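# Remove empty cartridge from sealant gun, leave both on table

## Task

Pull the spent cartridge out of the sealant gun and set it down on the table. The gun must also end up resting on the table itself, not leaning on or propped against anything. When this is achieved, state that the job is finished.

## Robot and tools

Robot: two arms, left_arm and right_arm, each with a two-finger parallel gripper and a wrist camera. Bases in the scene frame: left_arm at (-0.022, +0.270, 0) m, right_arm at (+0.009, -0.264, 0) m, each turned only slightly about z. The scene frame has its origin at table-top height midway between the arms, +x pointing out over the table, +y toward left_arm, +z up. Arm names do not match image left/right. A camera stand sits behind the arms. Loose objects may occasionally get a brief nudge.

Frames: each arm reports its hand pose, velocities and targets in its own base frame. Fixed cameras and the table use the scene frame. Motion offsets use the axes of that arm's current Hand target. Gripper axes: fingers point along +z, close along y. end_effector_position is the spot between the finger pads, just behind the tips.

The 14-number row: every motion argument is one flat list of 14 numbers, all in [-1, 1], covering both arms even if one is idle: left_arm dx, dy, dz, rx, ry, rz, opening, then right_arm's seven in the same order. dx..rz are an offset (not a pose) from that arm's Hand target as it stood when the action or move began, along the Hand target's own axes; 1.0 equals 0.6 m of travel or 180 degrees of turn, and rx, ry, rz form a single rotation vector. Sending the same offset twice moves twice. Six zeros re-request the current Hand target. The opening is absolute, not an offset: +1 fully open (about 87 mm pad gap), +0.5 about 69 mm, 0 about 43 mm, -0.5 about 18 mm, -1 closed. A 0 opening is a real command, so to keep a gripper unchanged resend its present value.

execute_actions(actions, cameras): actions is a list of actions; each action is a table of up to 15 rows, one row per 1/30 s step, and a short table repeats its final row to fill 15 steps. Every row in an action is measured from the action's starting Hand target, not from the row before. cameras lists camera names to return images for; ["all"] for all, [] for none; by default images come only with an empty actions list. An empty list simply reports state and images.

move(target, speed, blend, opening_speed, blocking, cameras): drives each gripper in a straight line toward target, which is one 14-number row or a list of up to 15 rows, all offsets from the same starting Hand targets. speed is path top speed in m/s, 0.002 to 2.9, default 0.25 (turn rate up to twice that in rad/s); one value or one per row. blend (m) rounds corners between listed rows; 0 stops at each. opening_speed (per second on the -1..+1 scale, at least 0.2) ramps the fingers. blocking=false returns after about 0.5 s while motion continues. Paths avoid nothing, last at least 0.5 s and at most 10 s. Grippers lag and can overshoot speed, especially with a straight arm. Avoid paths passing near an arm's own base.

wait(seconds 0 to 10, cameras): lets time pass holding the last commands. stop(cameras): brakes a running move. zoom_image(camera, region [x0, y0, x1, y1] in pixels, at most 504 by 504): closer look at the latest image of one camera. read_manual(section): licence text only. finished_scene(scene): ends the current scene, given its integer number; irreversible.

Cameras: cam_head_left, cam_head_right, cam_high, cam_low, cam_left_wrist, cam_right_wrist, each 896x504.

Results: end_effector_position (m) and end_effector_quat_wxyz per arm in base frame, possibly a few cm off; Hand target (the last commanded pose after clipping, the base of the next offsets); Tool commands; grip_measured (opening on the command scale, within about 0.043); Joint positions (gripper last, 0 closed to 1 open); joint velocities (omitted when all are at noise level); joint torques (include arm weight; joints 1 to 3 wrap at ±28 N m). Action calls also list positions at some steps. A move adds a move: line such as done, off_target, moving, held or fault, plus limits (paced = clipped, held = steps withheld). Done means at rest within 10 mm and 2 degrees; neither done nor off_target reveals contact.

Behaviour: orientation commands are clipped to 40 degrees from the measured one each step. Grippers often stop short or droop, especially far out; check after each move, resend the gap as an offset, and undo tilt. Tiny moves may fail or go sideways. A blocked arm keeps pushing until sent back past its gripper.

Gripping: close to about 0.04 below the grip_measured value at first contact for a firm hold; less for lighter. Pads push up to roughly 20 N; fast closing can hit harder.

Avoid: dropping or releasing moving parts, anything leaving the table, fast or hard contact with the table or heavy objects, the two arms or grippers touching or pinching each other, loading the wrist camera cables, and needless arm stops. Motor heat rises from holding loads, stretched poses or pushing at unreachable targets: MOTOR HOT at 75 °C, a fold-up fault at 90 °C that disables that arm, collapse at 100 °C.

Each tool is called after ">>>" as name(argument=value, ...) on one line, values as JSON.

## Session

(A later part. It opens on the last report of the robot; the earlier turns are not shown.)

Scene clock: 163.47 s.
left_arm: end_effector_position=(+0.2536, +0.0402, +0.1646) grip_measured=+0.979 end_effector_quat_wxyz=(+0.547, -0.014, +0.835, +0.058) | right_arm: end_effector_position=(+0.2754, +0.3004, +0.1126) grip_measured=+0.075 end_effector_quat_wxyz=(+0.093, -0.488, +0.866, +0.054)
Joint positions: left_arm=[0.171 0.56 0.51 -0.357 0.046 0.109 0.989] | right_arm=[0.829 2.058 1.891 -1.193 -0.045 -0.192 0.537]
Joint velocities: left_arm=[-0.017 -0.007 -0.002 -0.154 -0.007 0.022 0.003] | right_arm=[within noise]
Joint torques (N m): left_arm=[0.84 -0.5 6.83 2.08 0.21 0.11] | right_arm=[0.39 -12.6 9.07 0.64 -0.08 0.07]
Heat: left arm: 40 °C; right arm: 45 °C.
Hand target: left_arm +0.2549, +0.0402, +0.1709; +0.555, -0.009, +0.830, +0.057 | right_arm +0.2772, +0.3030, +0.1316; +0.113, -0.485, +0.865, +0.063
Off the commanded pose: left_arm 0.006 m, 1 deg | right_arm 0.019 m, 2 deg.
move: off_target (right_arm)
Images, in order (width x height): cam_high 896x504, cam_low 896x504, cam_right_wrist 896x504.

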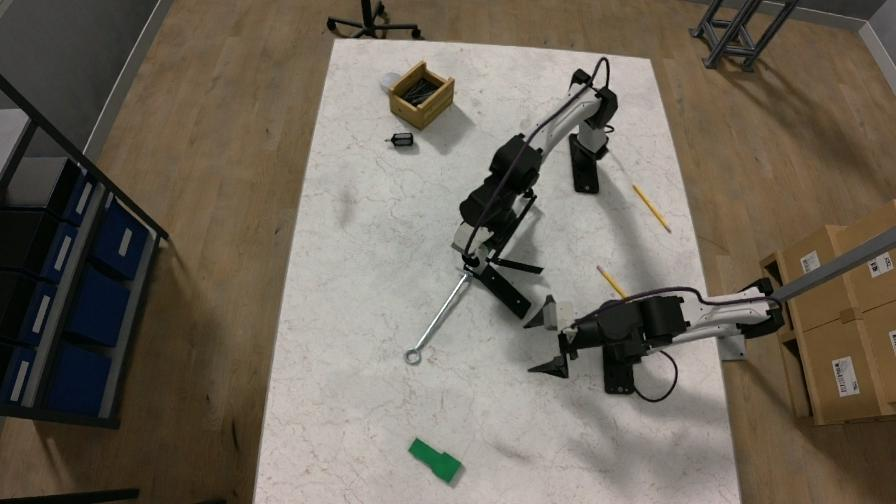

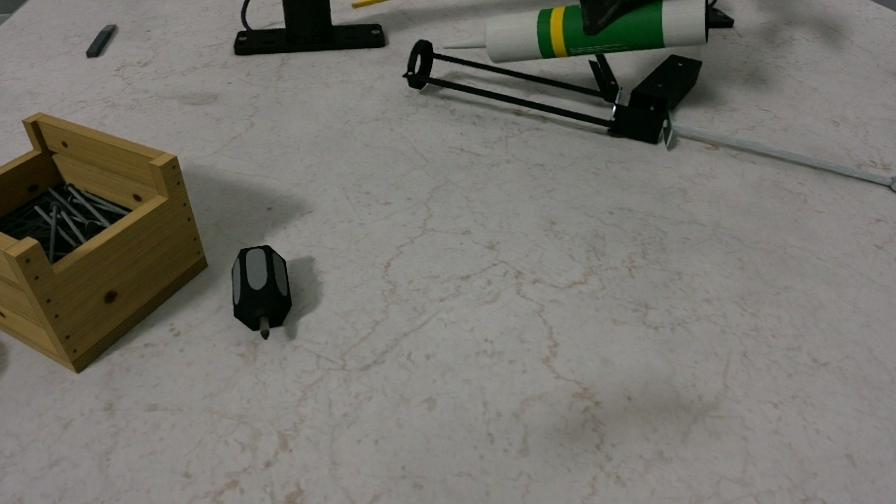

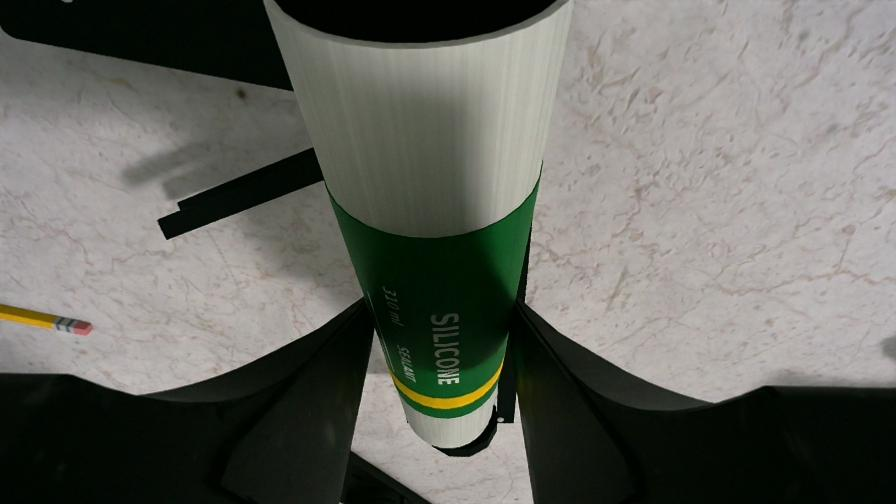

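>>> move(target=[[0,0,0,0,0,0,1,-0.014,-0.201,-0.03,0,0.04,0,-1],[0,0,0,0,0,0,1,0.035,-0.201,0.145,0,0.08,0,-1]], speed=0.12, blend=0.02, cameras=["cam_right_wrist","cam_low"])

>>> zoom_image(camera="cam_low", region=[400, 0, 800, 240])

Scene clock: 171.97 s.
left_arm: end_effector_position=(+0.2536, +0.0402, +0.1646) grip_measured=+0.979 end_effector_quat_wxyz=(+0.547, -0.014, +0.835, +0.058) | right_arm: end_effector_position=(+0.3829, +0.2439, +0.0481) grip_measured=+0.075 end_effector_quat_wxyz=(+0.011, -0.488, +0.873, +0.011)
Joint positions: left_arm=[0.171 0.56 0.51 -0.357 0.046 0.109 0.989] | right_arm=[0.597 2.526 2.417 -1.437 -0.02 -0.422 0.537]
Joint torques (N m): left_arm=[0.65 -0.38 6.76 2.13 0.22 0.09] | right_arm=[0.96 -12.26 5.5 0.42 0.15 0.06]
Heat: left arm: 40 °C; right arm: 48 °C.
Hand target: left_arm +0.2549, +0.0402, +0.1709; +0.555, -0.009, +0.830, +0.057 | right_arm +0.3812, +0.2420, +0.0423; +0.003, -0.489, +0.872, +0.002
Off the commanded pose: left_arm 0.006 m, 1 deg | right_arm 0.007 m, 1 deg.
move: done
Images, in order (width x height): cam_low 896x504, cam_right_wrist 896x504.

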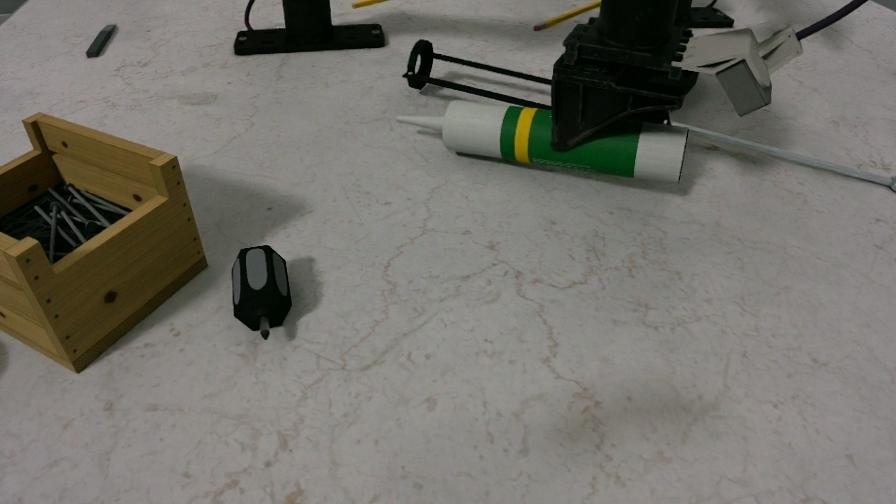

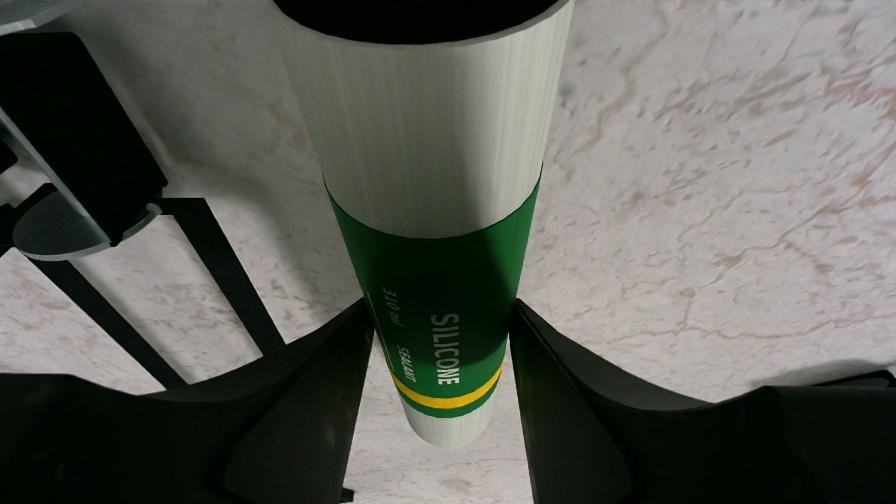

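Scaled by 1.260 from the camera's 896x504 image, which has a finer 1280x720 frame.

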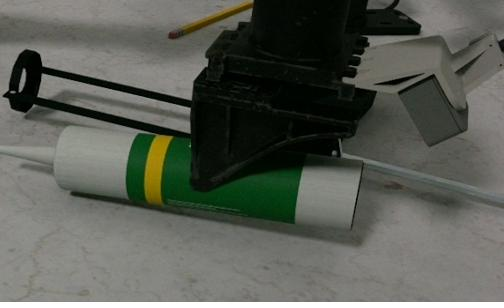

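>>> move(target=[0,0,0,0,0,0,1,0,0,0.033,0,0,0,-1], speed=0.04, cameras=["cam_low"])

>>> zoom_image(camera="cam_low", region=[400, 0, 800, 240])

Scene clock: 174.90 s.
left_arm: end_effector_position=(+0.2536, +0.0402, +0.1646) grip_measured=+0.979 end_effector_quat_wxyz=(+0.547, -0.014, +0.835, +0.058) | right_arm: end_effector_position=(+0.3813, +0.2410, +0.0321) grip_measured=+0.075 end_effector_quat_wxyz=(+0.004, -0.487, +0.873, +0.006)
Joint positions: left_arm=[0.171 0.56 0.51 -0.357 0.046 0.109 0.989] | right_arm=[0.597 2.523 2.344 -1.384 -0.011 -0.42 0.537]
Joint torques (N m): left_arm=[0.73 -0.24 6.87 2.12 0.21 0.11] | right_arm=[0.96 -12.68 3.97 0.68 0.05 0.04]
Heat: left arm: 40 °C; right arm: 49 °C.
Hand target: left_arm +0.2549, +0.0402, +0.1709; +0.555, -0.009, +0.830, +0.057 | right_arm +0.3813, +0.2421, +0.0224; +0.003, -0.490, +0.872, +0.002
Off the commanded pose: left_arm 0.006 m, 1 deg | right_arm 0.010 m, 1 deg.
move: done
Images, in order (width x height): cam_low 896x504.

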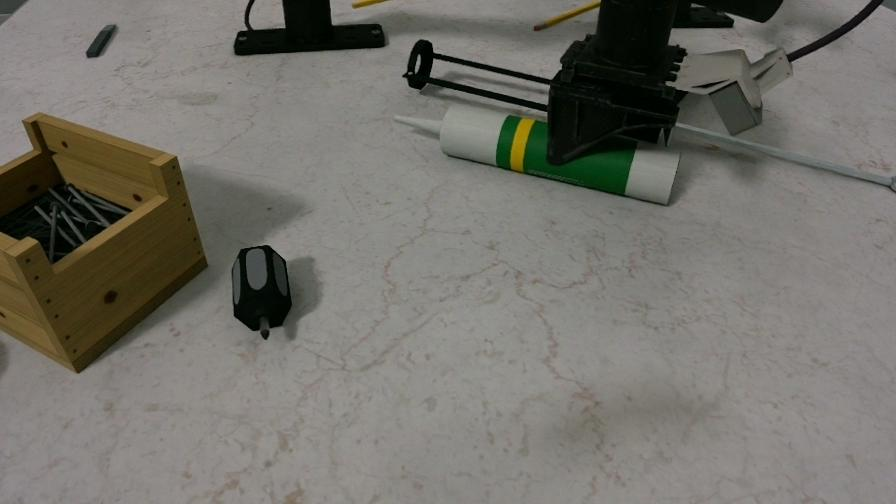

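Scaled by 1.260 from the camera's 896x504 image, which has a finer 1280x720 frame.

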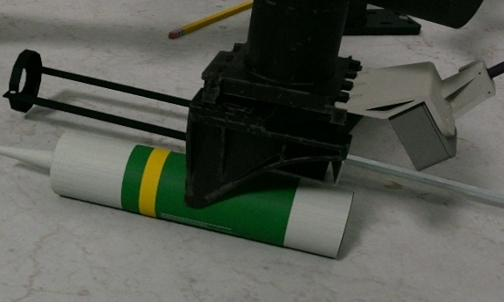

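>>> move(target=[0,0,0,0,0,0,1,0,0,0.01,0,0,0,-1], speed=0.04, cameras=["cam_low"])

Scene clock: 177.73 s.
left_arm: end_effector_position=(+0.2536, +0.0402, +0.1646) grip_measured=+0.979 end_effector_quat_wxyz=(+0.547, -0.014, +0.835, +0.058) | right_arm: end_effector_position=(+0.3816, +0.2406, +0.0320) grip_measured=+0.075 end_effector_quat_wxyz=(+0.007, -0.487, +0.874, +0.004)
Joint positions: left_arm=[0.171 0.56 0.51 -0.357 0.046 0.109 0.989] | right_arm=[0.597 2.51 2.321 -1.366 -0.008 -0.419 0.537]
Joint torques (N m): left_arm=[0.79 -0.42 6.71 2.07 0.17 0.08] | right_arm=[1.01 -11.73 3.62 0.75 0.01 0.03]
Heat: left arm: 40 °C; right arm: 50 °C.
Hand target: left_arm +0.2549, +0.0402, +0.1709; +0.555, -0.009, +0.830, +0.057 | right_arm +0.3814, +0.2422, +0.0165; +0.004, -0.490, +0.872, +0.002
Off the commanded pose: left_arm 0.006 m, 1 deg | right_arm 0.016 m, 1 deg.
move: off_target (right_arm)
Images, in order (width x height): cam_low 896x504.

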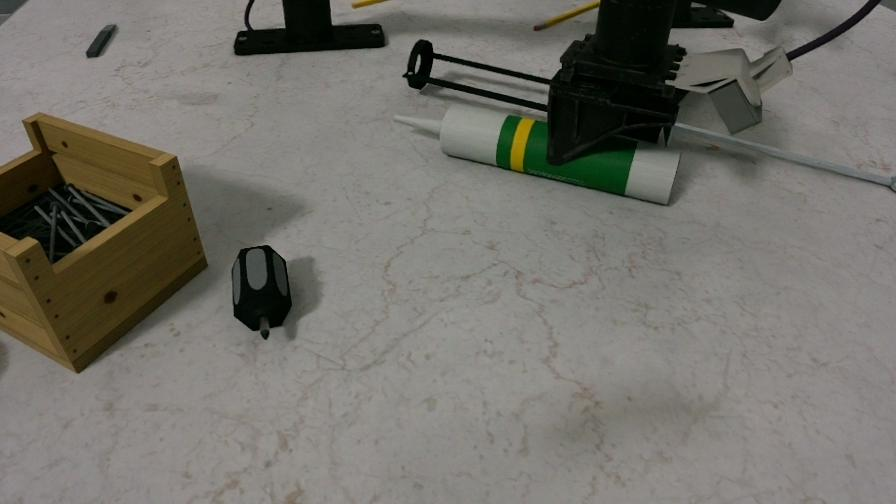

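Contact. Release (relieving the push slightly) and retreat.

>>> move(target=[[0,0,0,0,0,0,1,0,0,-0.012,0,0,0,0.7],[0,0,0,0,0,0,1,0,0,-0.2,0,0,0,0.7]], speed=0.1, opening_speed=0.6, cameras=["cam_low","cam_high"])

Scene clock: 183.90 s.
left_arm: end_effector_position=(+0.2536, +0.0402, +0.1646) grip_measured=+0.979 end_effector_quat_wxyz=(+0.547, -0.014, +0.835, +0.058) | right_arm: end_effector_position=(+0.3814, +0.2403, +0.1239) grip_measured=+0.700 end_effector_quat_wxyz=(+0.066, -0.486, +0.872, +0.009)
Joint positions: left_arm=[0.171 0.56 0.51 -0.357 0.046 0.109 0.989] | right_arm=[0.597 2.428 2.553 -1.563 -0.007 -0.419 0.85]
Joint torques (N m): left_arm=[0.83 -0.42 6.67 2.12 0.23 0.08] | right_arm=[1.14 -13.86 7.43 0.5 0.06 -0.03]
Heat: left arm: 40 °C; right arm: 53 °C.
Hand target: left_arm +0.2549, +0.0402, +0.1709; +0.555, -0.009, +0.830, +0.057 | right_arm +0.3808, +0.2414, +0.1364; +0.003, -0.490, +0.872, +0.002
Off the commanded pose: left_arm 0.006 m, 1 deg | right_arm 0.013 m, 7 deg.
joint sent to its limit (right arm) — joint 4 (wrist pitch), lower limit. The joint targets are off in orientation, not in position.
move: off_target (right_arm)
Images, in order (width x height): cam_high 896x504, cam_low 896x504.

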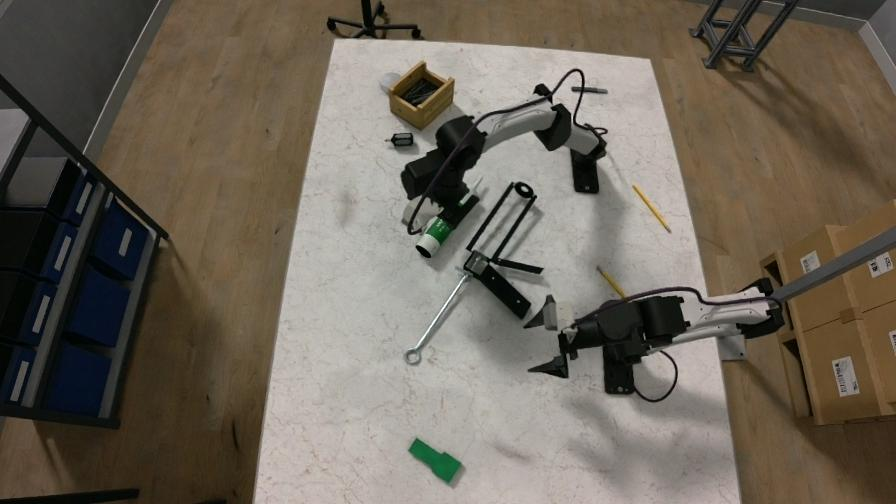

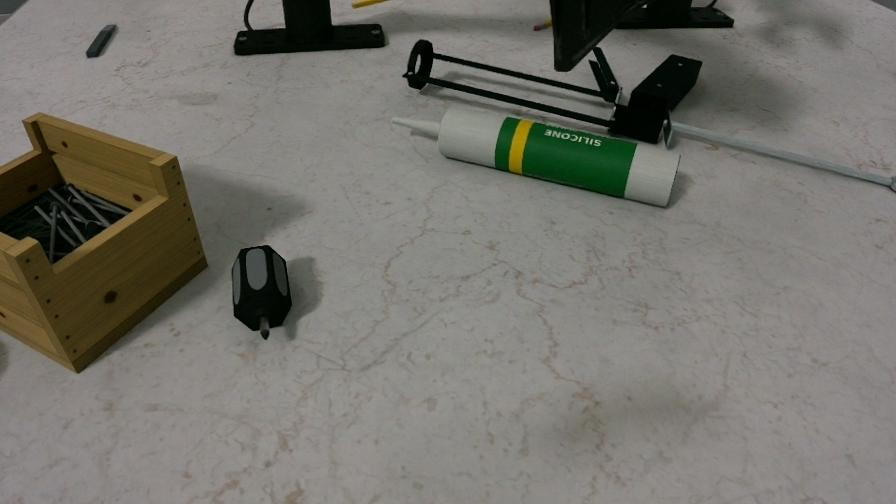

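>>> finished_scene(scene=2)

The scene is finished: the task was done.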